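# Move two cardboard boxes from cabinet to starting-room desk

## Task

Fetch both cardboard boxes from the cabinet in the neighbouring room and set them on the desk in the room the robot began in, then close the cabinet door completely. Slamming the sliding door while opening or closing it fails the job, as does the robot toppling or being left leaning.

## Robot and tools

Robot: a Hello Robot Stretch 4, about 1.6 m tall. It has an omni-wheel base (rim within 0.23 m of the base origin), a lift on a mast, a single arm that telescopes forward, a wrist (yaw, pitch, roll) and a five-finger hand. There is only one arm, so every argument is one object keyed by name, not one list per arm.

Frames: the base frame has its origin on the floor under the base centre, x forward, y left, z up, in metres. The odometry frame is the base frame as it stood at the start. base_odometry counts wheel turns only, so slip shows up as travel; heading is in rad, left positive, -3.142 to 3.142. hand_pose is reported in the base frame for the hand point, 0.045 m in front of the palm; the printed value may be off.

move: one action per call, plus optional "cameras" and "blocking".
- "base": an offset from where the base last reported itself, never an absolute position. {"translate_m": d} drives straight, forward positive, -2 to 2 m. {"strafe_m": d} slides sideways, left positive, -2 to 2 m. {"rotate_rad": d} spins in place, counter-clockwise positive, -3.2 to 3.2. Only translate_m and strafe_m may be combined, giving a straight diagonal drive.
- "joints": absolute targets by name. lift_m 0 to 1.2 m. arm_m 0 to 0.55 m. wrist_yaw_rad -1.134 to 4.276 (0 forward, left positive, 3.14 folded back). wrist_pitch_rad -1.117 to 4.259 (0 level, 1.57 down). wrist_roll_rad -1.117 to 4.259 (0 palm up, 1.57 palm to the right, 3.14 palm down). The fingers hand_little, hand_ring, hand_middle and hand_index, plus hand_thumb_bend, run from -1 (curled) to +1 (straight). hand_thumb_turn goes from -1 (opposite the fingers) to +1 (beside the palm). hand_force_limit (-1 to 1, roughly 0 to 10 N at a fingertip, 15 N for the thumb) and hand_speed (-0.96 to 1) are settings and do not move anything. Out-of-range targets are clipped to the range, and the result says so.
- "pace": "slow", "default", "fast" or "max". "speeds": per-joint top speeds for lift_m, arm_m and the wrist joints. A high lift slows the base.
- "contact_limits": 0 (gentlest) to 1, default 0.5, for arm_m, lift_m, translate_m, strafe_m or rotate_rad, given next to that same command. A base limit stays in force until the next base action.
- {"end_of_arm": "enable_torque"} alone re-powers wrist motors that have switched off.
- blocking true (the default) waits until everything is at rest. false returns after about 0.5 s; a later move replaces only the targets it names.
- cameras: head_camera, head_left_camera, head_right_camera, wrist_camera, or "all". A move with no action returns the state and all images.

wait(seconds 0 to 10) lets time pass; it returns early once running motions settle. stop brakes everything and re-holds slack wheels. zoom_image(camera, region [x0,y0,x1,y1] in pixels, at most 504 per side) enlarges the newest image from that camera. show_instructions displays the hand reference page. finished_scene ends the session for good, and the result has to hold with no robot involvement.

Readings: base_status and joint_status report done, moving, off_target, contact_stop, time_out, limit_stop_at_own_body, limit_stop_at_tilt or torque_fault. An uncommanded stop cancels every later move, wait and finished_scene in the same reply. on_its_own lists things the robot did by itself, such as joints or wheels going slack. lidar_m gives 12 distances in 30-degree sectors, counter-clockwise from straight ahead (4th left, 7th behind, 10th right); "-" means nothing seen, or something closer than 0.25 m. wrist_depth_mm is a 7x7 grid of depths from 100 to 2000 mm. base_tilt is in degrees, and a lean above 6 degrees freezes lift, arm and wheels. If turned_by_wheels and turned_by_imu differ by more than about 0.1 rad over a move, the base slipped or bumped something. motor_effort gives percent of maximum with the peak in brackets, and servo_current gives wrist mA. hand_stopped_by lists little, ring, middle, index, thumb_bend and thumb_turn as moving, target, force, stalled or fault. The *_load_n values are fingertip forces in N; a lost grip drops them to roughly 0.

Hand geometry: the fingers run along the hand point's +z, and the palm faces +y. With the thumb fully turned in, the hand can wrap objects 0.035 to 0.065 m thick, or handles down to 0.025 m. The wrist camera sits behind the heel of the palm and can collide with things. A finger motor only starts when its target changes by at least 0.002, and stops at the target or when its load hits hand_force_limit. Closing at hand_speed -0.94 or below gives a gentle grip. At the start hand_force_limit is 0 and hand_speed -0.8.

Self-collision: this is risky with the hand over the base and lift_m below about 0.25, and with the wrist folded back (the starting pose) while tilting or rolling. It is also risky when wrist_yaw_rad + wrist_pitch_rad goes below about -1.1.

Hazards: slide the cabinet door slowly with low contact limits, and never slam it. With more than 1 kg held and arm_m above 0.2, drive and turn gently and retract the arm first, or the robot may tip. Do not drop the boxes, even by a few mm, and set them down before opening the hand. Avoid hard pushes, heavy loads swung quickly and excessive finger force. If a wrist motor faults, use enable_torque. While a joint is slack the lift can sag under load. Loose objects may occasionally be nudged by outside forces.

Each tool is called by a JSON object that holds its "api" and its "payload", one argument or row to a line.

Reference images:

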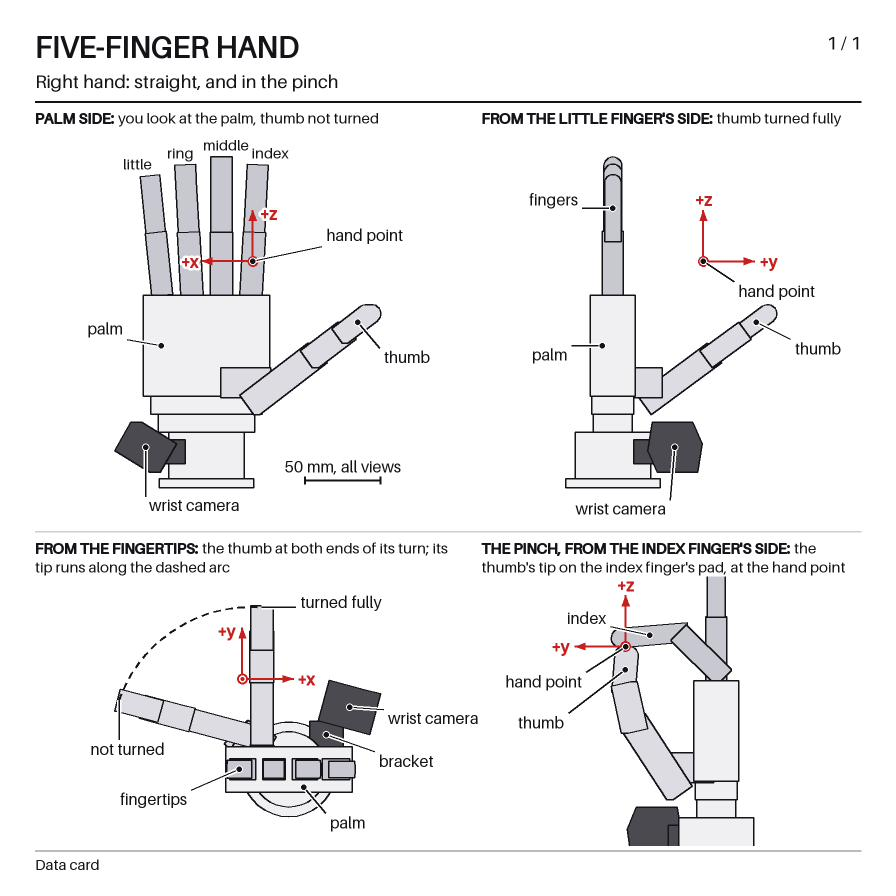

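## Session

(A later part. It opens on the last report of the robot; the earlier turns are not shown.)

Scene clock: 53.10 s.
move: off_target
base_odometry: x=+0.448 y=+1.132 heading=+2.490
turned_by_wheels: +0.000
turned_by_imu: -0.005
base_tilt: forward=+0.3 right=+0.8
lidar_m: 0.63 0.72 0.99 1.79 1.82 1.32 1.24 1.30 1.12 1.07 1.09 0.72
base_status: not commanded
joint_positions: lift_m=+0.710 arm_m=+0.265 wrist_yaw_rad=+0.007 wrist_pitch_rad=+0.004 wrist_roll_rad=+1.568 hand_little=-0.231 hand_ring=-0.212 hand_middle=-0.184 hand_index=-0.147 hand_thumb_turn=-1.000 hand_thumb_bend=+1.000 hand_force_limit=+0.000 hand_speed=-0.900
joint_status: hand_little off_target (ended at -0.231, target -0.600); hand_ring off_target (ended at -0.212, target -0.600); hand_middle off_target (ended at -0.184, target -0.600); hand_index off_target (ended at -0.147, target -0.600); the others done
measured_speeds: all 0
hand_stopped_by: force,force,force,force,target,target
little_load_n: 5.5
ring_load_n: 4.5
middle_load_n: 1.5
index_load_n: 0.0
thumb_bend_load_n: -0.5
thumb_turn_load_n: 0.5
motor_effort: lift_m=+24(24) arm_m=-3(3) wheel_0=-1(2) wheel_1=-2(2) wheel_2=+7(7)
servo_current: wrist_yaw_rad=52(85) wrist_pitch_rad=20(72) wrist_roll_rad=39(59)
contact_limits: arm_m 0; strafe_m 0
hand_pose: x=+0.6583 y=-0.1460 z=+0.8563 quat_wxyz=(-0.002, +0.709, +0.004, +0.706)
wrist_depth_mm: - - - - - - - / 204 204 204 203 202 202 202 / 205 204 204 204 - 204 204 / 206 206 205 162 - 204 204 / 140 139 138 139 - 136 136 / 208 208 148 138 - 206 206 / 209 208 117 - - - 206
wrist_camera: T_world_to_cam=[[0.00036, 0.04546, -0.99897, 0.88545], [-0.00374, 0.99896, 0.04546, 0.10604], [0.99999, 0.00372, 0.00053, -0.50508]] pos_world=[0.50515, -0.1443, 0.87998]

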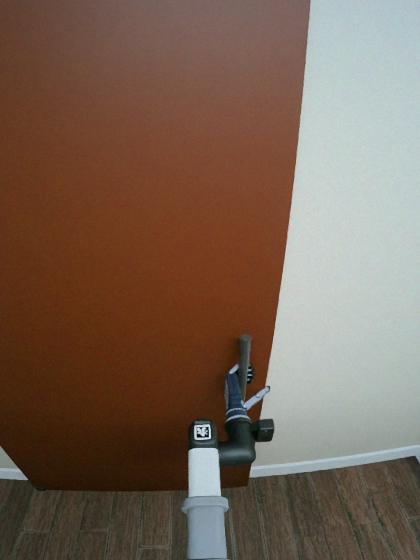

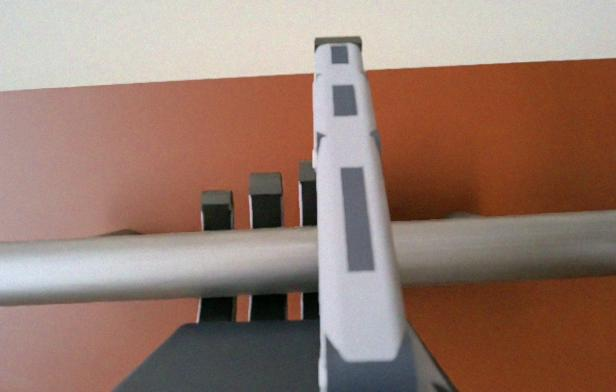

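{"api": "move", "payload": {
  "joints": {"hand_thumb_bend": -0.3, "hand_speed": -0.85},
  "cameras": ["head_camera","wrist_camera"]
}}

Scene clock: 65.10 s.
move: off_target
base_odometry: x=+0.448 y=+1.132 heading=+2.490
turned_by_wheels: +0.000
turned_by_imu: -0.004
base_tilt: forward=+0.3 right=+0.8
lidar_m: 0.63 0.72 0.98 1.79 1.82 1.31 1.24 1.29 1.14 1.09 1.08 0.72
base_status: not commanded
joint_positions: lift_m=+0.710 arm_m=+0.265 wrist_yaw_rad=+0.007 wrist_pitch_rad=+0.004 wrist_roll_rad=+1.568 hand_little=-0.231 hand_ring=-0.212 hand_middle=-0.184 hand_index=-0.147 hand_thumb_turn=-1.000 hand_thumb_bend=-0.148 hand_force_limit=+0.000 hand_speed=-0.850
joint_status: hand_thumb_bend off_target (ended at -0.148, target -0.300); the others done
measured_speeds: all 0
hand_stopped_by: force,force,force,force,force,target
little_load_n: 5.5
ring_load_n: 5.0
middle_load_n: 2.0
index_load_n: 0.0
thumb_bend_load_n: 7.5
thumb_turn_load_n: 1.0
motor_effort: lift_m=+24(24) arm_m=-3(3) wheel_0=-1(1) wheel_1=-1(2) wheel_2=+7(7)
servo_current: wrist_yaw_rad=59(65) wrist_pitch_rad=52(65) wrist_roll_rad=33(59)
contact_limits: arm_m 0; strafe_m 0
hand_pose: x=+0.6583 y=-0.1460 z=+0.8563 quat_wxyz=(-0.002, +0.709, +0.004, +0.706)
wrist_depth_mm: - - - - - - - / 204 204 203 204 203 203 202 / 204 204 204 204 204 204 203 / 205 206 206 162 205 204 204 / 139 139 138 139 - 137 137 / 208 207 148 138 - 207 206 / 208 208 117 - - - 208
wrist_camera: T_world_to_cam=[[0.00036, 0.04546, -0.99897, 0.88545], [-0.00374, 0.99896, 0.04546, 0.10604], [0.99999, 0.00372, 0.00053, -0.50508]] pos_world=[0.50515, -0.1443, 0.87998]

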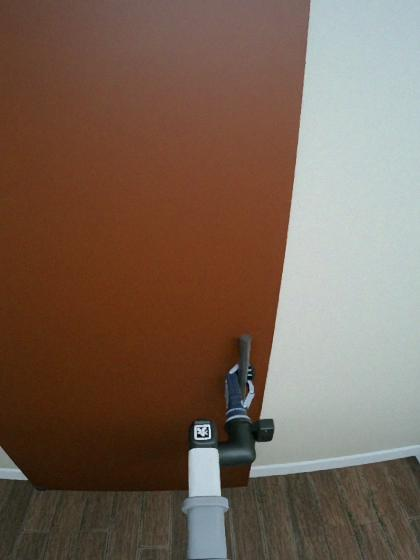

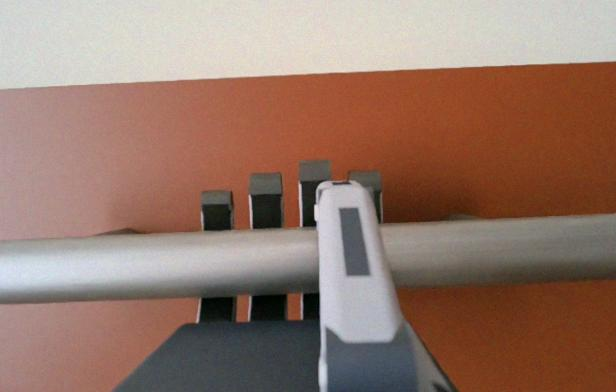

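{"api": "move", "payload": {
  "base": {"strafe_m": 0.15},
  "contact_limits": {"strafe_m": 0.4},
  "pace": "slow",
  "cameras": ["head_camera","wrist_camera"]
}}

Scene clock: 67.07 s.
move: contact_stop
base_odometry: x=+0.387 y=+1.090 heading=+2.418
turned_by_wheels: -0.072
turned_by_imu: -0.112
base_tilt: forward=+0.3 right=+0.8
lidar_m: 0.64 0.68 0.85 1.70 1.75 1.39 1.27 1.28 1.22 1.17 1.17 0.74
base_status: strafe_m contact_stop (by the wheels' count: +0.071 of +0.150)
joint_positions: lift_m=+0.710 arm_m=+0.265 wrist_yaw_rad=+0.002 wrist_pitch_rad=+0.005 wrist_roll_rad=+1.568 hand_little=-0.231 hand_ring=-0.212 hand_middle=-0.184 hand_index=-0.147 hand_thumb_turn=-1.000 hand_thumb_bend=-0.150 hand_force_limit=+0.000 hand_speed=-0.850
joint_status: not commanded
measured_speeds: all 0
hand_stopped_by: force,force,force,force,force,target
little_load_n: 0.0
ring_load_n: 0.0
middle_load_n: 0.0
index_load_n: 0.0
thumb_bend_load_n: 0.5
thumb_turn_load_n: 0.0
on_its_own: the wheels are slack since a contact_stop
motor_effort: lift_m=+24(24) arm_m=-4(5) wheel_0=+0(23) wheel_1=+0(3) wheel_2=+0(8)
servo_current: wrist_yaw_rad=26(78) wrist_pitch_rad=52(65) wrist_roll_rad=39(59)
contact_limits: arm_m 0; strafe_m 0.4
hand_pose: x=+0.6575 y=-0.1473 z=+0.8563 quat_wxyz=(+0.000, +0.709, +0.002, +0.706)
wrist_depth_mm: - - - - - - - / - - - - 211 211 211 / 212 211 210 208 208 208 206 / 206 206 206 160 205 204 204 / 138 136 133 135 - 131 - / 135 132 134 135 - 195 195 / 195 194 117 - - 192 191
wrist_camera: T_world_to_cam=[[0.00052, 0.04556, -0.99896, 0.88539], [0.00186, 0.99896, 0.04556, 0.10344], [1, -0.00188, 0.00043, -0.50501]] pos_world=[0.50436, -0.14463, 0.87998]

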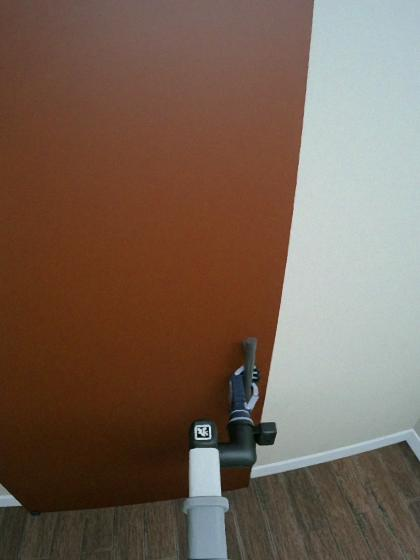

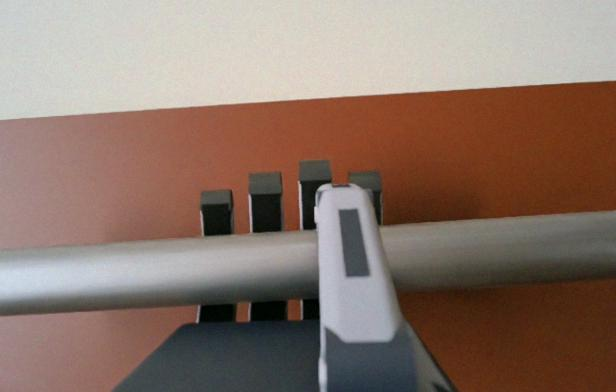

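{"api": "move", "payload": {
  "base": {"rotate_rad": 0.1},
  "contact_limits": {"rotate_rad": 0.5},
  "pace": "slow",
  "cameras": ["head_camera","head_right_camera","wrist_camera"]
}}

Scene clock: 71.40 s.
move: contact_stop
base_odometry: x=+0.389 y=+1.093 heading=+2.475
turned_by_wheels: +0.056
turned_by_imu: +0.018
base_tilt: forward=+0.4 right=+0.8
lidar_m: 0.61 0.66 0.84 1.72 1.77 1.39 1.27 1.32 1.19 1.15 1.16 0.72
base_status: rotate_rad contact_stop (by the wheels' count: +0.056 of +0.100)
joint_positions: lift_m=+0.710 arm_m=+0.265 wrist_yaw_rad=-0.002 wrist_pitch_rad=+0.005 wrist_roll_rad=+1.568 hand_little=-0.231 hand_ring=-0.212 hand_middle=-0.184 hand_index=-0.147 hand_thumb_turn=-1.000 hand_thumb_bend=-0.150 hand_force_limit=+0.000 hand_speed=-0.850
joint_status: not commanded
measured_speeds: all 0
hand_stopped_by: force,force,force,force,force,target
little_load_n: 0.0
ring_load_n: 0.0
middle_load_n: 0.0
index_load_n: 0.0
thumb_bend_load_n: 0.0
thumb_turn_load_n: 0.5
on_its_own: the wheels are slack since a contact_stop
motor_effort: lift_m=+24(24) arm_m=+2(4) wheel_0=+0(28) wheel_1=+0(14) wheel_2=+0(26)
servo_current: wrist_yaw_rad=39(195) wrist_pitch_rad=39(65) wrist_roll_rad=39(59)
contact_limits: arm_m 0; rotate_rad 0.5
hand_pose: x=+0.6569 y=-0.1482 z=+0.8563 quat_wxyz=(+0.002, +0.709, +0.000, +0.706)
wrist_depth_mm: - - - - - - - / - 195 195 193 194 194 193 / 194 193 193 193 191 191 191 / 191 191 190 160 189 189 189 / 189 129 121 119 120 118 - / 120 185 125 124 - 184 183 / 184 185 116 - - 182 181
wrist_camera: T_world_to_cam=[[0.00071, 0.04566, -0.99896, 0.88532], [0.00595, 0.99894, 0.04566, 0.10161], [0.99998, -0.00598, 0.00044, -0.505]] pos_world=[0.50376, -0.14494, 0.87998]

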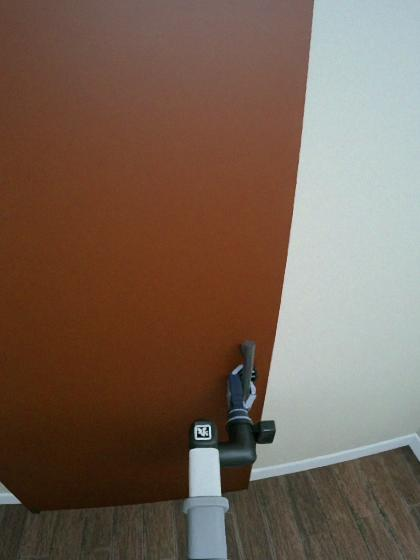

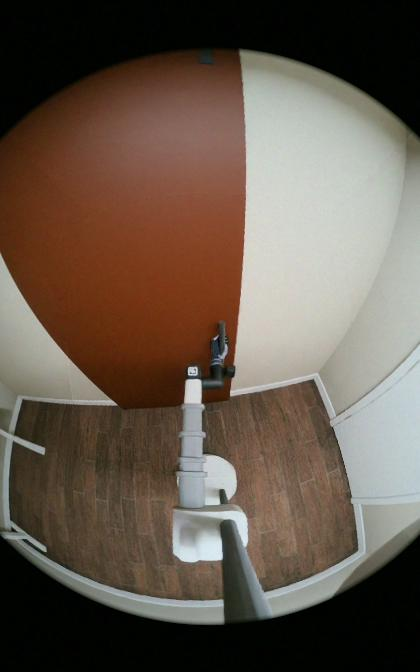

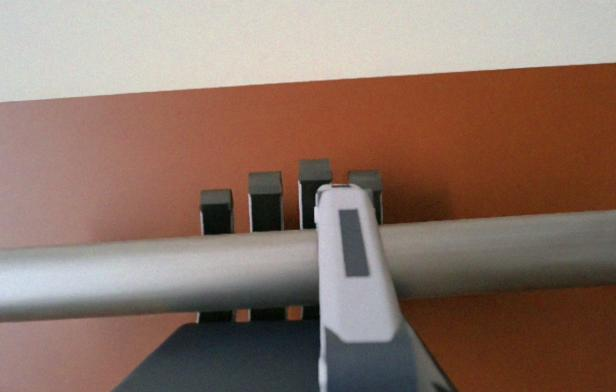

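{"api": "move", "payload": {
  "joints": {"hand_thumb_bend": 1, "hand_little": 0.2, "hand_ring": 0.2, "hand_middle": 0.2, "hand_index": 0.2, "hand_speed": -0.5},
  "cameras": ["wrist_camera"]
}}

{"api": "zoom_image", "payload": {
  "camera": "wrist_camera",
  "region": [0, 0, 504, 392]
}}

Scene clock: 73.80 s.
move: done
base_odometry: x=+0.389 y=+1.092 heading=+2.477
turned_by_wheels: +0.002
turned_by_imu: +0.001
base_tilt: forward=+0.4 right=+0.8
lidar_m: 0.60 0.67 0.87 1.72 1.77 1.38 1.28 1.29 1.20 1.15 1.12 0.71
base_status: not commanded
joint_positions: lift_m=+0.710 arm_m=+0.265 wrist_yaw_rad=-0.002 wrist_pitch_rad=+0.005 wrist_roll_rad=+1.568 hand_little=+0.200 hand_ring=+0.200 hand_middle=+0.199 hand_index=+0.200 hand_thumb_turn=-1.000 hand_thumb_bend=+1.000 hand_force_limit=+0.000 hand_speed=-0.500
joint_status: all done
measured_speeds: all 0
hand_stopped_by: target,target,target,target,target,target
little_load_n: 0.0
ring_load_n: 0.0
middle_load_n: -1.5
index_load_n: 0.0
thumb_bend_load_n: 0.0
thumb_turn_load_n: 0.5
on_its_own: the wheels are slack since a contact_stop
motor_effort: lift_m=+24(24) arm_m=+2(3) wheel_0=+0(0) wheel_1=+0(0) wheel_2=+0(0)
servo_current: wrist_yaw_rad=65(65) wrist_pitch_rad=39(59) wrist_roll_rad=39(52)
contact_limits: arm_m 0; rotate_rad 0.5
hand_pose: x=+0.6569 y=-0.1482 z=+0.8563 quat_wxyz=(+0.002, +0.709, +0.000, +0.706)
wrist_depth_mm: - - - - - - - / - - - - - 201 200 / 201 200 200 200 - 198 197 / 197 196 196 185 - 195 194 / 195 194 133 129 - 124 - / 123 125 123 123 - 187 187 / 188 187 116 - - 185 185
wrist_camera: T_world_to_cam=[[0.00071, 0.04566, -0.99896, 0.88532], [0.00595, 0.99894, 0.04566, 0.10161], [0.99998, -0.00598, 0.00044, -0.505]] pos_world=[0.50376, -0.14494, 0.87998]

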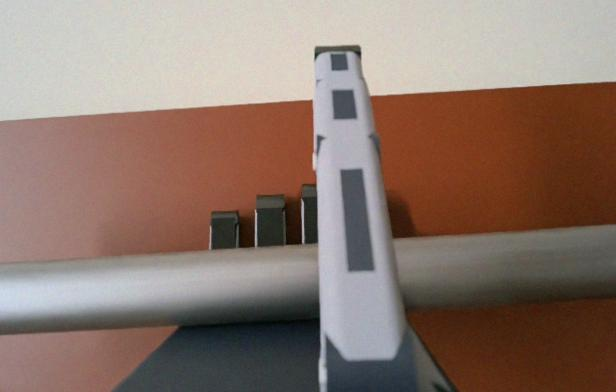

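Scaled by 1.000.

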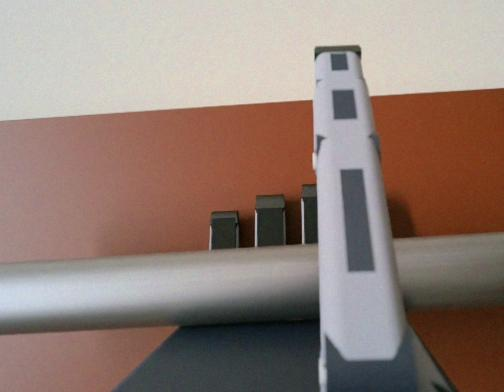

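{"api": "move", "payload": {
  "joints": {"arm_m": 0.25, "hand_thumb_turn": 1},
  "contact_limits": {"arm_m": 0.2},
  "pace": "slow"
}}

{"api": "move", "payload": {
  "base": {"strafe_m": 0.07},
  "contact_limits": {"strafe_m": 0.1},
  "pace": "slow",
  "cameras": ["head_camera", "head_left_camera","head_right_camera","wrist_camera"]
}}

Scene clock: 78.27 s.
move: done
base_odometry: x=+0.389 y=+1.092 heading=+2.477
turned_by_wheels: +0.000
turned_by_imu: -0.002
base_tilt: forward=+0.3 right=+0.8
lidar_m: 0.60 0.67 0.86 1.73 1.78 1.37 1.26 1.28 1.20 1.13 1.15 0.72
base_status: not commanded
joint_positions: lift_m=+0.710 arm_m=+0.250 wrist_yaw_rad=-0.002 wrist_pitch_rad=+0.005 wrist_roll_rad=+1.568 hand_little=+0.200 hand_ring=+0.200 hand_middle=+0.200 hand_index=+0.200 hand_thumb_turn=+1.000 hand_thumb_bend=+1.000 hand_force_limit=+0.000 hand_speed=-0.500
joint_status: all done
measured_speeds: all 0
hand_stopped_by: target,target,target,target,target,target
little_load_n: 0.0
ring_load_n: 0.0
middle_load_n: 0.0
index_load_n: 0.5
thumb_bend_load_n: 0.0
thumb_turn_load_n: 0.0
on_its_own: the wheels are slack since a contact_stop
motor_effort: lift_m=+24(24) arm_m=-6(7) wheel_0=+0(0) wheel_1=+0(0) wheel_2=+0(0)
servo_current: wrist_yaw_rad=52(65) wrist_pitch_rad=59(59) wrist_roll_rad=46(52)
contact_limits: arm_m 0.2; rotate_rad 0.5
hand_pose: x=+0.6420 y=-0.1482 z=+0.8563 quat_wxyz=(+0.002, +0.709, +0.000, +0.706)
wrist_depth_mm: - - - - - - - / - - - - - 216 - / 216 216 215 214 213 213 211 / 213 212 211 209 210 208 208 / 208 147 207 141 139 138 - / 138 140 141 137 150 - - / 201 200 117 - - - -
pictures: none

Scene clock: 80.10 s.
move: done
base_odometry: x=+0.346 y=+1.037 heading=+2.477
turned_by_wheels: +0.000
turned_by_imu: -0.002
base_tilt: forward=+0.3 right=+0.8
lidar_m: 0.64 0.67 0.83 1.65 1.72 1.39 1.27 1.30 1.29 1.22 1.14 0.62
base_status: done
joint_positions: lift_m=+0.710 arm_m=+0.250 wrist_yaw_rad=-0.002 wrist_pitch_rad=+0.005 wrist_roll_rad=+1.568 hand_little=+0.200 hand_ring=+0.200 hand_middle=+0.200 hand_index=+0.200 hand_thumb_turn=+1.000 hand_thumb_bend=+1.000 hand_force_limit=+0.000 hand_speed=-0.500
joint_status: not commanded
measured_speeds: all 0
hand_stopped_by: target,target,target,target,target,target
little_load_n: 0.0
ring_load_n: 0.0
middle_load_n: 0.0
index_load_n: 0.0
thumb_bend_load_n: 0.0
thumb_turn_load_n: 0.0
motor_effort: lift_m=+24(24) arm_m=-6(6) wheel_0=-2(9) wheel_1=+0(7) wheel_2=+1(5)
servo_current: wrist_yaw_rad=7(59) wrist_pitch_rad=39(65) wrist_roll_rad=33(65)
contact_limits: arm_m 0.2; strafe_m 0.1
hand_pose: x=+0.6420 y=-0.1482 z=+0.8563 quat_wxyz=(+0.002, +0.709, +0.000, +0.706)
wrist_depth_mm: 215 214 213 213 212 211 211 / 211 138 138 137 138 137 - / 149 199 205 205 204 204 204 / 204 203 203 201 202 202 200 / 201 200 199 175 198 198 - / 198 198 160 152 194 196 - / 194 193 117 - - - -
wrist_camera: T_world_to_cam=[[0.00071, 0.04566, -0.99896, 0.88533], [0.00595, 0.99894, 0.04566, 0.1017], [0.99998, -0.00598, 0.00044, -0.4901]] pos_world=[0.48886, -0.14494, 0.87998]

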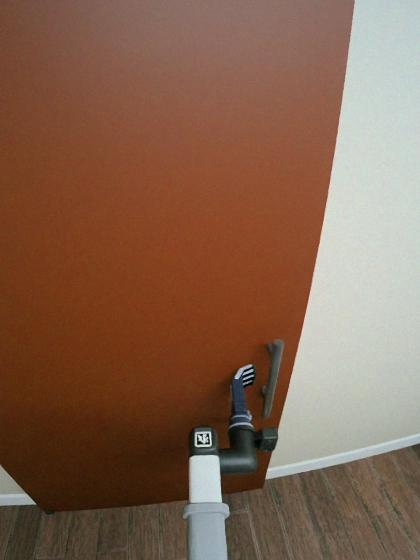

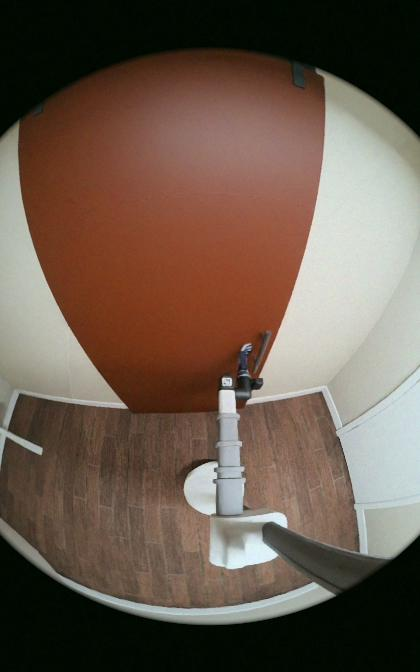

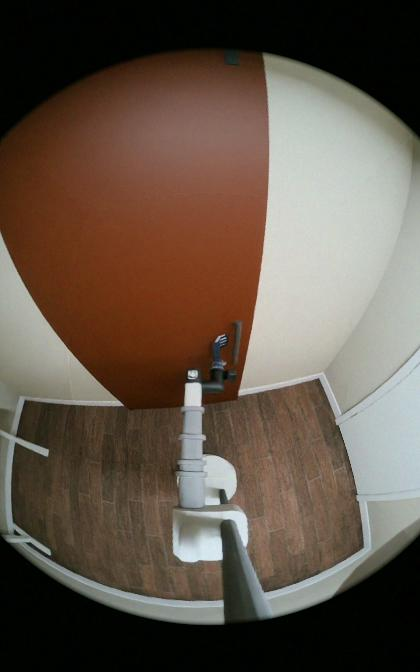

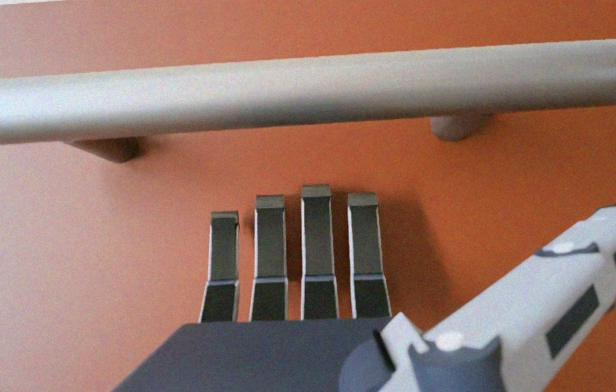

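{"api": "zoom_image", "payload": {
  "camera": "head_left_camera",
  "region": [200, 40, 360, 160]
}}

{"api": "zoom_image", "payload": {
  "camera": "head_camera",
  "region": [0, 440, 120, 560]
}}

{"api": "zoom_image", "payload": {
  "camera": "head_camera",
  "region": [220, 320, 380, 500]
}}

Scaled by 3.150 from the camera's image (finer frame: 600x960).

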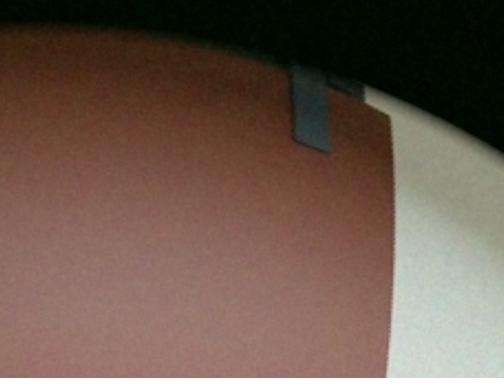

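Scaled by 4.200 from the camera's image (finer frame: 1200x1600).

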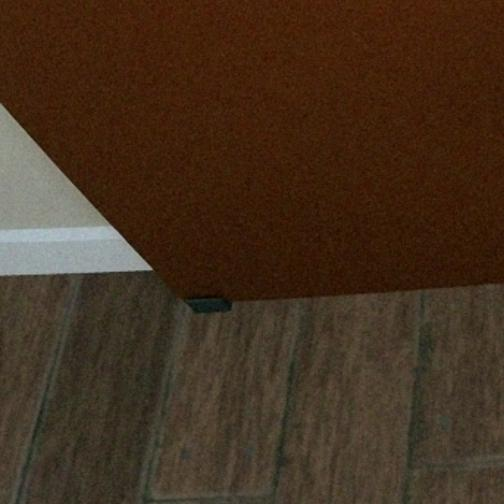

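Scaled by 2.800 from the camera's image (finer frame: 1200x1600).

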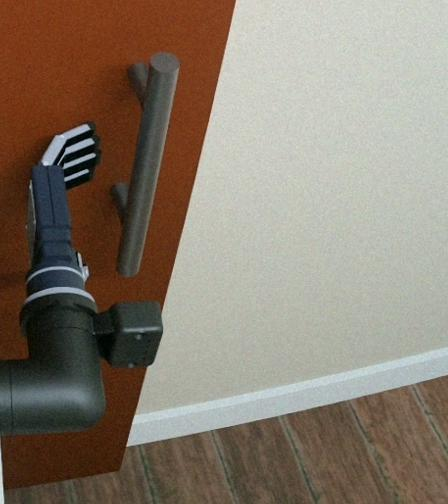

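{"api": "move", "payload": {
  "joints": {"arm_m": 0.0}
}}

{"api": "move", "payload": {
  "base": {"rotate_rad": 0.1},
  "cameras": ["head_camera", "wrist_camera"]
}}

Scene clock: 84.13 s.
move: done
base_odometry: x=+0.346 y=+1.037 heading=+2.477
turned_by_wheels: +0.000
turned_by_imu: -0.002
base_tilt: forward=+0.3 right=+0.8
lidar_m: 0.64 0.66 0.83 1.65 1.71 1.39 1.27 1.30 1.28 1.23 1.13 0.65
base_status: not commanded
joint_positions: lift_m=+0.710 arm_m=+0.000 wrist_yaw_rad=-0.002 wrist_pitch_rad=+0.005 wrist_roll_rad=+1.568 hand_little=+0.200 hand_ring=+0.200 hand_middle=+0.200 hand_index=+0.200 hand_thumb_turn=+1.000 hand_thumb_bend=+1.000 hand_force_limit=+0.000 hand_speed=-0.500
joint_status: all done
measured_speeds: all 0
hand_stopped_by: target,target,target,target,target,target
little_load_n: 0.0
ring_load_n: 0.0
middle_load_n: 0.0
index_load_n: 0.0
thumb_bend_load_n: 0.0
thumb_turn_load_n: 0.0
motor_effort: lift_m=+24(24) arm_m=-6(8) wheel_0=-2(2) wheel_1=+0(1) wheel_2=+1(1)
servo_current: wrist_yaw_rad=65(78) wrist_pitch_rad=26(59) wrist_roll_rad=39(52)
contact_limits: strafe_m 0.1
hand_pose: x=+0.3920 y=-0.1481 z=+0.8563 quat_wxyz=(+0.002, +0.709, +0.000, +0.706)
wrist_depth_mm: - - - - - - - / - - - 466 462 462 462 / 462 462 462 462 462 452 455 / 455 455 452 188 452 452 449 / 449 449 445 172 442 442 - / 439 442 160 152 160 439 - / 433 436 117 - - - -
pictures: none

Scene clock: 84.87 s.
move: done
base_odometry: x=+0.346 y=+1.037 heading=+2.577
turned_by_wheels: +0.100
turned_by_imu: +0.100
base_tilt: forward=+0.4 right=+0.8
lidar_m: 0.64 0.65 0.93 1.65 1.74 1.35 1.27 1.34 1.26 1.23 1.03 0.63
base_status: done
joint_positions: lift_m=+0.710 arm_m=+0.000 wrist_yaw_rad=-0.001 wrist_pitch_rad=+0.005 wrist_roll_rad=+1.568 hand_little=+0.200 hand_ring=+0.200 hand_middle=+0.200 hand_index=+0.200 hand_thumb_turn=+1.000 hand_thumb_bend=+1.000 hand_force_limit=+0.000 hand_speed=-0.500
joint_status: not commanded
measured_speeds: all 0
hand_stopped_by: target,target,target,target,target,target
little_load_n: 0.0
ring_load_n: 0.0
middle_load_n: 0.0
index_load_n: 0.0
thumb_bend_load_n: 0.0
thumb_turn_load_n: 0.0
motor_effort: lift_m=+24(24) arm_m=-6(6) wheel_0=+1(5) wheel_1=+0(6) wheel_2=-2(6)
servo_current: wrist_yaw_rad=33(52) wrist_pitch_rad=46(59) wrist_roll_rad=46(52)
hand_pose: x=+0.3921 y=-0.1480 z=+0.8563 quat_wxyz=(+0.001, +0.709, +0.000, +0.706)
wrist_depth_mm: 433 430 430 430 424 427 424 / 430 427 424 427 368 427 427 / 433 433 430 430 430 427 427 / 430 433 430 427 430 430 430 / 433 430 436 173 430 433 - / 433 433 159 151 161 433 - / 436 436 117 - - - -
wrist_camera: T_world_to_cam=[[0.00067, 0.04566, -0.99896, 0.88552], [0.00505, 0.99894, 0.04566, 0.1033], [0.99999, -0.00508, 0.00043, -0.24007]] pos_world=[0.23896, -0.14484, 0.87998]

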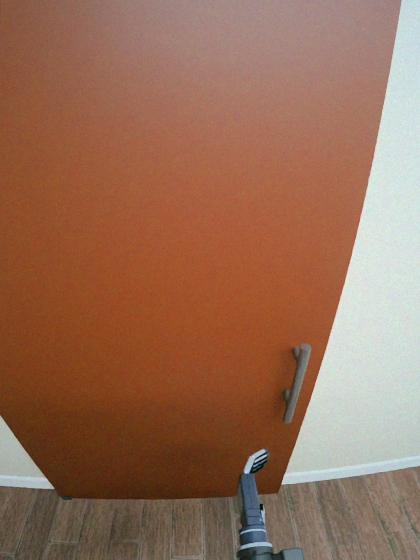

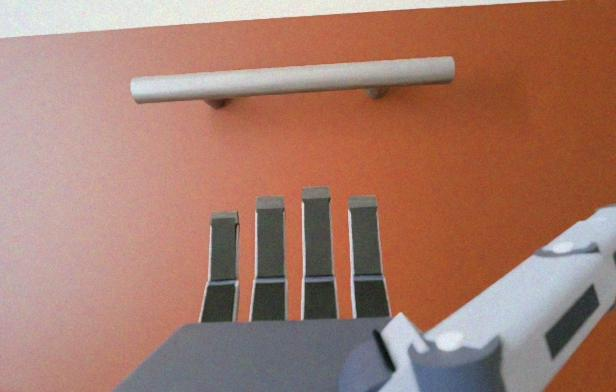

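{"api": "move", "payload": {
  "base": {"translate_m": 0.225, "strafe_m": -0.065},
  "contact_limits": {"translate_m": 0.1},
  "pace": "slow",
  "cameras": ["head_camera", "wrist_camera"]
}}

Scene clock: 88.83 s.
move: done
base_odometry: x=+0.190 y=+1.212 heading=+2.577
turned_by_wheels: +0.000
turned_by_imu: -0.001
base_tilt: forward=+0.3 right=+0.7
lidar_m: 0.41 0.43 0.61 1.72 1.80 1.57 1.51 1.57 1.20 1.15 0.70 0.41
base_status: done
joint_positions: lift_m=+0.710 arm_m=+0.000 wrist_yaw_rad=-0.001 wrist_pitch_rad=+0.005 wrist_roll_rad=+1.568 hand_little=+0.200 hand_ring=+0.200 hand_middle=+0.200 hand_index=+0.200 hand_thumb_turn=+1.000 hand_thumb_bend=+1.000 hand_force_limit=+0.000 hand_speed=-0.500
joint_status: not commanded
measured_speeds: all 0
hand_stopped_by: target,target,target,target,target,target
little_load_n: 0.0
ring_load_n: 0.0
middle_load_n: 0.0
index_load_n: 0.0
thumb_bend_load_n: 0.0
thumb_turn_load_n: 0.0
motor_effort: lift_m=+24(24) arm_m=-6(6) wheel_0=+1(7) wheel_1=+0(5) wheel_2=-1(8)
servo_current: wrist_yaw_rad=33(65) wrist_pitch_rad=46(65) wrist_roll_rad=46(59)
contact_limits: translate_m 0.1
hand_pose: x=+0.3921 y=-0.1480 z=+0.8563 quat_wxyz=(+0.001, +0.709, +0.000, +0.706)
wrist_depth_mm: 204 204 204 204 204 203 202 / 136 136 136 135 137 138 146 / 206 205 204 204 205 204 204 / 206 207 206 205 206 205 205 / 207 206 207 176 206 206 - / 208 207 160 152 206 206 - / 209 208 117 - - - -
wrist_camera: T_world_to_cam=[[0.00067, 0.04566, -0.99896, 0.88552], [0.00505, 0.99894, 0.04566, 0.1033], [0.99999, -0.00508, 0.00043, -0.24007]] pos_world=[0.23896, -0.14484, 0.87998]

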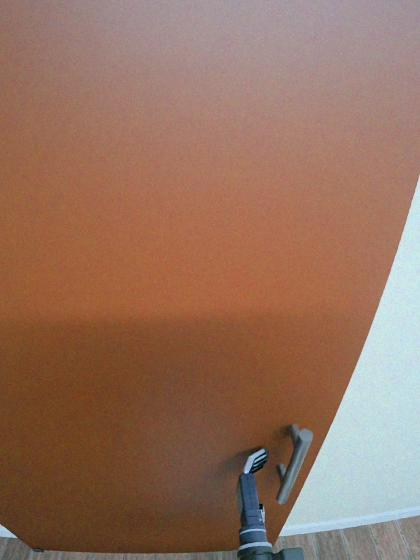

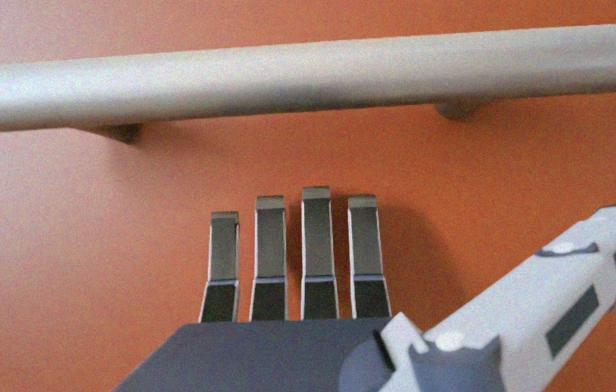

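{"api": "move", "payload": {
  "base": {"strafe_m": -0.068},
  "joints": {"hand_speed": -0.9},
  "contact_limits": {"strafe_m": 0.05},
  "pace": "slow"
}}

{"api": "move", "payload": {
  "joints": {"hand_little": -0.7, "hand_ring": -0.7, "hand_middle": -0.7, "hand_index": -0.7, "hand_force_limit": 0.2},
  "cameras": ["wrist_camera"]
}}

Scene clock: 91.10 s.
move: done
base_odometry: x=+0.227 y=+1.270 heading=+2.577
turned_by_wheels: +0.000
turned_by_imu: -0.002
base_tilt: forward=+0.3 right=+0.7
lidar_m: 0.41 0.44 0.62 1.79 1.90 1.58 1.50 1.58 1.12 1.09 0.69 0.38
base_status: done
joint_positions: lift_m=+0.710 arm_m=+0.000 wrist_yaw_rad=-0.001 wrist_pitch_rad=+0.005 wrist_roll_rad=+1.568 hand_little=+0.200 hand_ring=+0.200 hand_middle=+0.200 hand_index=+0.200 hand_thumb_turn=+1.000 hand_thumb_bend=+1.000 hand_force_limit=+0.000 hand_speed=-0.900
joint_status: all done
measured_speeds: all 0
hand_stopped_by: target,target,target,target,target,target
little_load_n: 0.0
ring_load_n: 0.0
middle_load_n: 0.0
index_load_n: 0.0
thumb_bend_load_n: 0.0
thumb_turn_load_n: 0.0
motor_effort: lift_m=+24(24) arm_m=-6(6) wheel_0=+0(9) wheel_1=-1(6) wheel_2=-1(4)
servo_current: wrist_yaw_rad=26(72) wrist_pitch_rad=52(59) wrist_roll_rad=33(59)
contact_limits: strafe_m 0.05
hand_pose: x=+0.3921 y=-0.1480 z=+0.8563 quat_wxyz=(+0.001, +0.709, +0.000, +0.706)
wrist_depth_mm: - - - - - - - / 206 206 206 205 204 204 204 / 206 206 206 206 205 204 204 / 206 206 206 206 206 206 205 / 140 140 138 138 137 137 - / 208 208 152 140 206 207 - / 208 208 117 - - - -
pictures: none

Scene clock: 94.50 s.
move: off_target
base_odometry: x=+0.227 y=+1.270 heading=+2.577
turned_by_wheels: +0.000
turned_by_imu: -0.001
base_tilt: forward=+0.4 right=+0.8
lidar_m: 0.42 0.44 0.61 1.79 1.88 1.59 1.50 1.57 1.13 1.08 0.69 0.37
base_status: not commanded
joint_positions: lift_m=+0.710 arm_m=+0.000 wrist_yaw_rad=+0.003 wrist_pitch_rad=+0.005 wrist_roll_rad=+1.568 hand_little=-0.385 hand_ring=-0.366 hand_middle=-0.338 hand_index=-0.310 hand_thumb_turn=+1.000 hand_thumb_bend=+1.000 hand_force_limit=+0.200 hand_speed=-0.900
joint_status: hand_little off_target (ended at -0.385, target -0.700); hand_ring off_target (ended at -0.366, target -0.700); hand_middle off_target (ended at -0.338, target -0.700); hand_index off_target (ended at -0.310, target -0.700); the others done
measured_speeds: all 0
hand_stopped_by: force,force,force,force,target,target
little_load_n: 6.0
ring_load_n: 6.0
middle_load_n: 3.0
index_load_n: 1.5
thumb_bend_load_n: 0.0
thumb_turn_load_n: 0.0
motor_effort: lift_m=+24(24) arm_m=-5(6) wheel_0=-7(7) wheel_1=-1(2) wheel_2=+6(7)
servo_current: wrist_yaw_rad=33(59) wrist_pitch_rad=39(65) wrist_roll_rad=52(59)
contact_limits: strafe_m 0.05
hand_pose: x=+0.3928 y=-0.1470 z=+0.8563 quat_wxyz=(+0.000, +0.709, +0.002, +0.706)
wrist_depth_mm: - - - - - - - / 200 200 198 199 198 197 198 / 201 200 200 199 199 199 198 / 201 200 200 152 154 200 199 / 134 133 132 132 132 131 - / 203 203 147 136 202 201 - / 203 203 117 - - - -
wrist_camera: T_world_to_cam=[[0.00046, 0.04566, -0.99896, 0.88555], [0.00056, 0.99896, 0.04566, 0.10405], [1, -0.00058, 0.00043, -0.24012]] pos_world=[0.23966, -0.14452, 0.87998]

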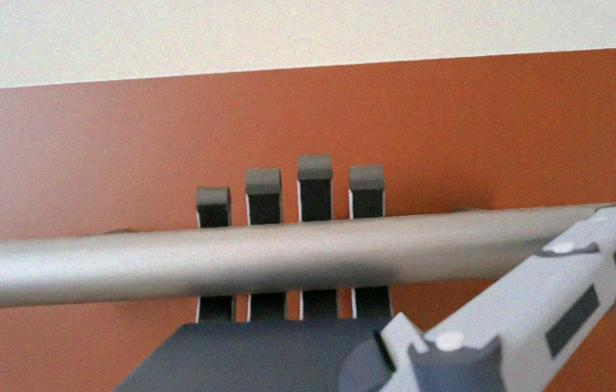

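{"api": "move", "payload": {
  "base": {"strafe_m": 0.2},
  "contact_limits": {"strafe_m": 0.8},
  "pace": "slow",
  "cameras": ["head_camera","head_right_camera","wrist_camera"]
}}

Scene clock: 98.00 s.
move: done
base_odometry: x=+0.119 y=+1.101 heading=+2.577
turned_by_wheels: +0.000
turned_by_imu: -0.005
base_tilt: forward=+0.4 right=+0.7
lidar_m: 0.40 0.44 0.61 1.59 1.68 1.58 1.51 1.55 1.36 1.29 0.69 0.43
base_status: done
joint_positions: lift_m=+0.710 arm_m=+0.000 wrist_yaw_rad=+0.002 wrist_pitch_rad=+0.005 wrist_roll_rad=+1.569 hand_little=-0.385 hand_ring=-0.366 hand_middle=-0.338 hand_index=-0.310 hand_thumb_turn=+1.000 hand_thumb_bend=+1.000 hand_force_limit=+0.200 hand_speed=-0.900
joint_status: not commanded
measured_speeds: all 0
hand_stopped_by: force,force,force,force,target,target
little_load_n: 0.0
ring_load_n: 0.0
middle_load_n: 0.0
index_load_n: 0.0
thumb_bend_load_n: 0.0
thumb_turn_load_n: 0.0
motor_effort: lift_m=+22(24) arm_m=-5(6) wheel_0=-1(22) wheel_1=+1(9) wheel_2=-1(12)
servo_current: wrist_yaw_rad=59(65) wrist_pitch_rad=39(65) wrist_roll_rad=26(59)
contact_limits: strafe_m 0.8
hand_pose: x=+0.3926 y=-0.1472 z=+0.8565 quat_wxyz=(+0.000, +0.709, +0.002, +0.706)
wrist_depth_mm: 204 204 203 204 202 202 201 / 206 204 204 204 203 203 203 / 205 206 205 205 204 203 203 / 206 205 204 150 204 204 204 / 206 205 160 156 205 205 - / 206 206 151 146 205 205 - / 207 206 117 - - - -
wrist_camera: T_world_to_cam=[[0.0005, 0.04606, -0.99894, 0.88579], [0.00135, 0.99894, 0.04606, 0.10361], [1, -0.00137, 0.00043, -0.24004]] pos_world=[0.23946, -0.14462, 0.88018]

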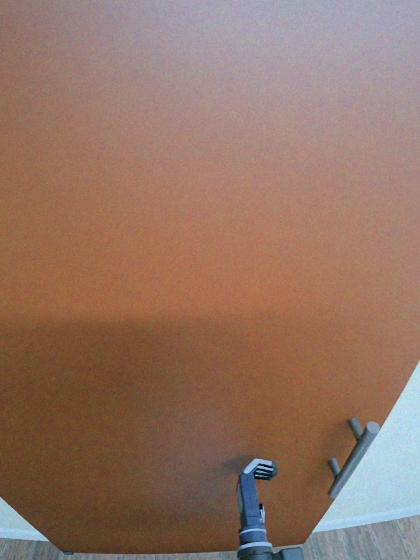

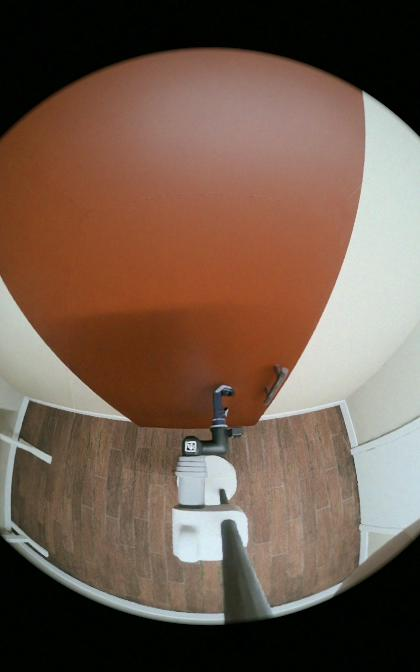

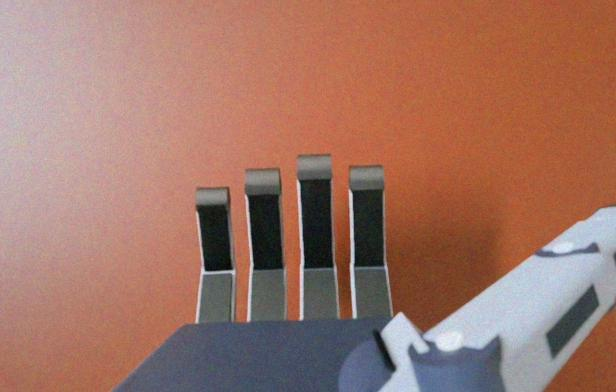

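{"api": "zoom_image", "payload": {
  "camera": "head_camera",
  "region": [0, 480, 160, 560]
}}

{"api": "zoom_image", "payload": {
  "camera": "head_right_camera",
  "region": [200, 300, 400, 460]
}}

Scaled by 3.150 from the camera's image (finer frame: 1200x1600).

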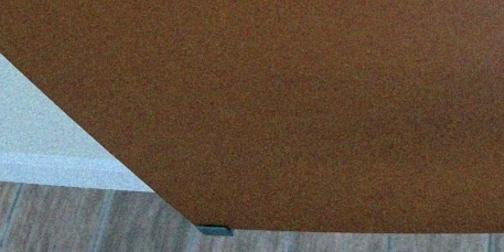

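Scaled by 2.520 from the camera's image (finer frame: 600x960).

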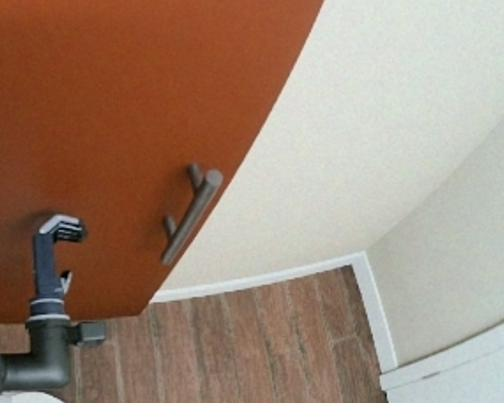

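{"api": "move", "payload": {
  "base": {"strafe_m": -0.2, "translate_m": 0.006},
  "joints": {"hand_little": 0.1, "hand_ring": 0.1, "hand_middle": 0.1, "hand_index": 0.1},
  "contact_limits": {"strafe_m": 0.05},
  "pace": "slow",
  "cameras": ["wrist_camera"]
}}

Scene clock: 103.70 s.
move: done
base_odometry: x=+0.222 y=+1.273 heading=+2.577
turned_by_wheels: +0.000
turned_by_imu: -0.002
base_tilt: forward=+0.4 right=+0.8
lidar_m: 0.39 0.43 0.60 1.80 1.88 1.58 1.52 1.57 1.13 1.06 0.66 0.35
base_status: done
joint_positions: lift_m=+0.710 arm_m=+0.000 wrist_yaw_rad=+0.002 wrist_pitch_rad=+0.005 wrist_roll_rad=+1.569 hand_little=+0.100 hand_ring=+0.100 hand_middle=+0.100 hand_index=+0.100 hand_thumb_turn=+1.000 hand_thumb_bend=+1.000 hand_force_limit=+0.200 hand_speed=-0.900
joint_status: all done
measured_speeds: all 0
hand_stopped_by: target,target,target,target,target,target
little_load_n: 0.0
ring_load_n: 0.0
middle_load_n: 0.0
index_load_n: 0.0
thumb_bend_load_n: 0.0
thumb_turn_load_n: 0.0
motor_effort: lift_m=+22(22) arm_m=-5(5) wheel_0=+1(7) wheel_1=+0(6) wheel_2=+0(5)
servo_current: wrist_yaw_rad=33(65) wrist_pitch_rad=46(65) wrist_roll_rad=46(52)
contact_limits: strafe_m 0.05
hand_pose: x=+0.3926 y=-0.1472 z=+0.8565 quat_wxyz=(+0.000, +0.709, +0.002, +0.706)
wrist_depth_mm: - - - - - - - / 200 200 199 199 199 199 198 / 200 200 200 200 199 199 198 / 202 201 201 178 200 199 199 / 133 132 131 132 - 131 - / 202 201 152 138 200 200 - / 202 202 117 - - - -
wrist_camera: T_world_to_cam=[[0.0005, 0.04606, -0.99894, 0.88579], [0.00135, 0.99894, 0.04606, 0.10361], [1, -0.00137, 0.00043, -0.24004]] pos_world=[0.23946, -0.14462, 0.88018]

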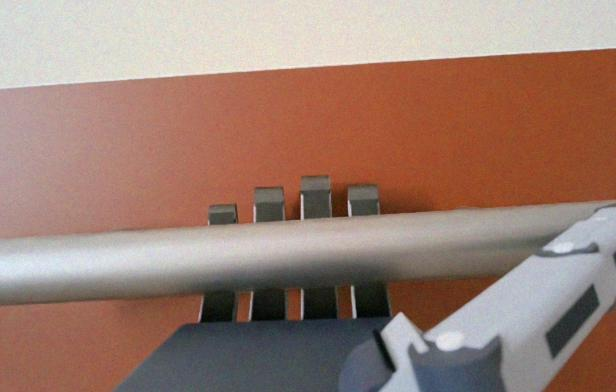

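{"api": "move", "payload": {
  "joints": {"arm_m": 0.006, "hand_little": -0.8, "hand_ring": -0.8, "hand_middle": -0.8, "hand_index": -0.8, "hand_force_limit": 0.5},
  "cameras": ["wrist_camera"]
}}

Scene clock: 107.37 s.
move: off_target
base_odometry: x=+0.221 y=+1.274 heading=+2.576
turned_by_wheels: -0.001
turned_by_imu: -0.003
base_tilt: forward=+0.4 right=+0.8
lidar_m: 0.40 0.44 0.60 1.78 1.89 1.58 1.50 1.57 1.14 1.08 0.68 0.37
base_status: not commanded
joint_positions: lift_m=+0.710 arm_m=+0.006 wrist_yaw_rad=+0.002 wrist_pitch_rad=+0.006 wrist_roll_rad=+1.569 hand_little=-0.736 hand_ring=-0.707 hand_middle=-0.679 hand_index=-0.652 hand_thumb_turn=+1.000 hand_thumb_bend=+1.000 hand_force_limit=+0.500 hand_speed=-0.900
joint_status: hand_little off_target (ended at -0.736, target -0.800); hand_ring off_target (ended at -0.707, target -0.800); hand_middle off_target (ended at -0.679, target -0.800); hand_index off_target (ended at -0.652, target -0.800); the others done
measured_speeds: all 0
hand_stopped_by: force,force,force,force,target,target
little_load_n: 8.5
ring_load_n: 7.0
middle_load_n: 3.5
index_load_n: 1.5
thumb_bend_load_n: 0.5
thumb_turn_load_n: -5.5
motor_effort: lift_m=+22(22) arm_m=-4(6) wheel_0=-12(12) wheel_1=-2(2) wheel_2=+6(6)
servo_current: wrist_yaw_rad=39(65) wrist_pitch_rad=46(65) wrist_roll_rad=46(65)
contact_limits: strafe_m 0.05
hand_pose: x=+0.3985 y=-0.1472 z=+0.8562 quat_wxyz=(+0.000, +0.709, +0.002, +0.705)
wrist_depth_mm: - - - - - - - / 193 193 192 192 191 191 191 / 192 192 193 192 191 192 191 / 193 192 191 130 191 191 191 / 192 190 128 126 125 124 - / 123 192 124 125 127 - - / 193 192 116 - - - -
wrist_camera: T_world_to_cam=[[-0.0006, 0.04606, -0.99894, 0.88595], [0.0014, 0.99894, 0.04606, 0.10359], [1, -0.00137, -0.00067, -0.24507]] pos_world=[0.24546, -0.14462, 0.88008]

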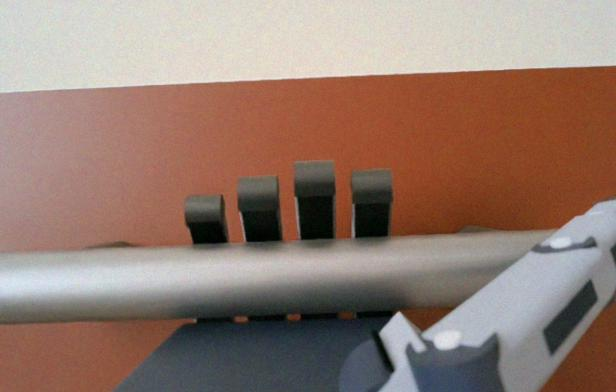

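{"api": "move", "payload": {
  "base": {"strafe_m": 0.1},
  "contact_limits": {"strafe_m": 0.6},
  "pace": "slow",
  "cameras": ["head_camera","wrist_camera"]
}}

Scene clock: 109.43 s.
move: contact_stop
base_odometry: x=+0.185 y=+1.257 heading=+2.492
turned_by_wheels: -0.083
turned_by_imu: -0.131
base_tilt: forward=+0.4 right=+0.7
lidar_m: 0.37 0.39 0.49 1.20 1.77 1.70 1.54 1.57 1.23 1.14 0.78 0.35
base_status: strafe_m contact_stop (by the wheels' count: +0.035 of +0.100)
joint_positions: lift_m=+0.710 arm_m=+0.006 wrist_yaw_rad=-0.002 wrist_pitch_rad=+0.006 wrist_roll_rad=+1.567 hand_little=-0.737 hand_ring=-0.708 hand_middle=-0.680 hand_index=-0.652 hand_thumb_turn=+0.999 hand_thumb_bend=+1.000 hand_force_limit=+0.500 hand_speed=-0.900
joint_status: not commanded
measured_speeds: all 0
hand_stopped_by: force,force,force,force,target,target
little_load_n: 0.5
ring_load_n: 0.0
middle_load_n: 0.0
index_load_n: 0.0
thumb_bend_load_n: 0.5
thumb_turn_load_n: -11.5
on_its_own: the wheels are slack since a contact_stop
motor_effort: lift_m=+22(22) arm_m=+4(5) wheel_0=+0(30) wheel_1=+0(3) wheel_2=+0(7)
servo_current: wrist_yaw_rad=33(91) wrist_pitch_rad=46(65) wrist_roll_rad=39(59)
contact_limits: strafe_m 0.6
hand_pose: x=+0.3978 y=-0.1482 z=+0.8562 quat_wxyz=(+0.002, +0.709, +0.000, +0.705)
wrist_depth_mm: - - - - - - - / - - - - - 195 - / 195 193 194 193 193 193 192 / 191 190 190 127 188 189 189 / 188 186 134 120 139 185 - / 116 118 116 116 - - - / 180 180 117 - - - -
wrist_camera: T_world_to_cam=[[-0.0007, 0.04466, -0.999, 0.88594], [0.00604, 0.99898, 0.04466, 0.10401], [0.99998, -0.006, -0.00097, -0.24468]] pos_world=[0.24466, -0.14494, 0.88017]

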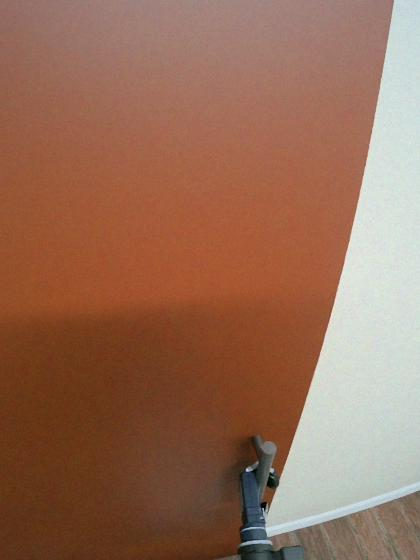

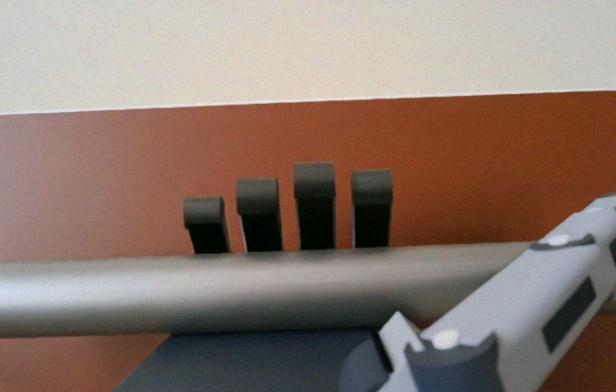

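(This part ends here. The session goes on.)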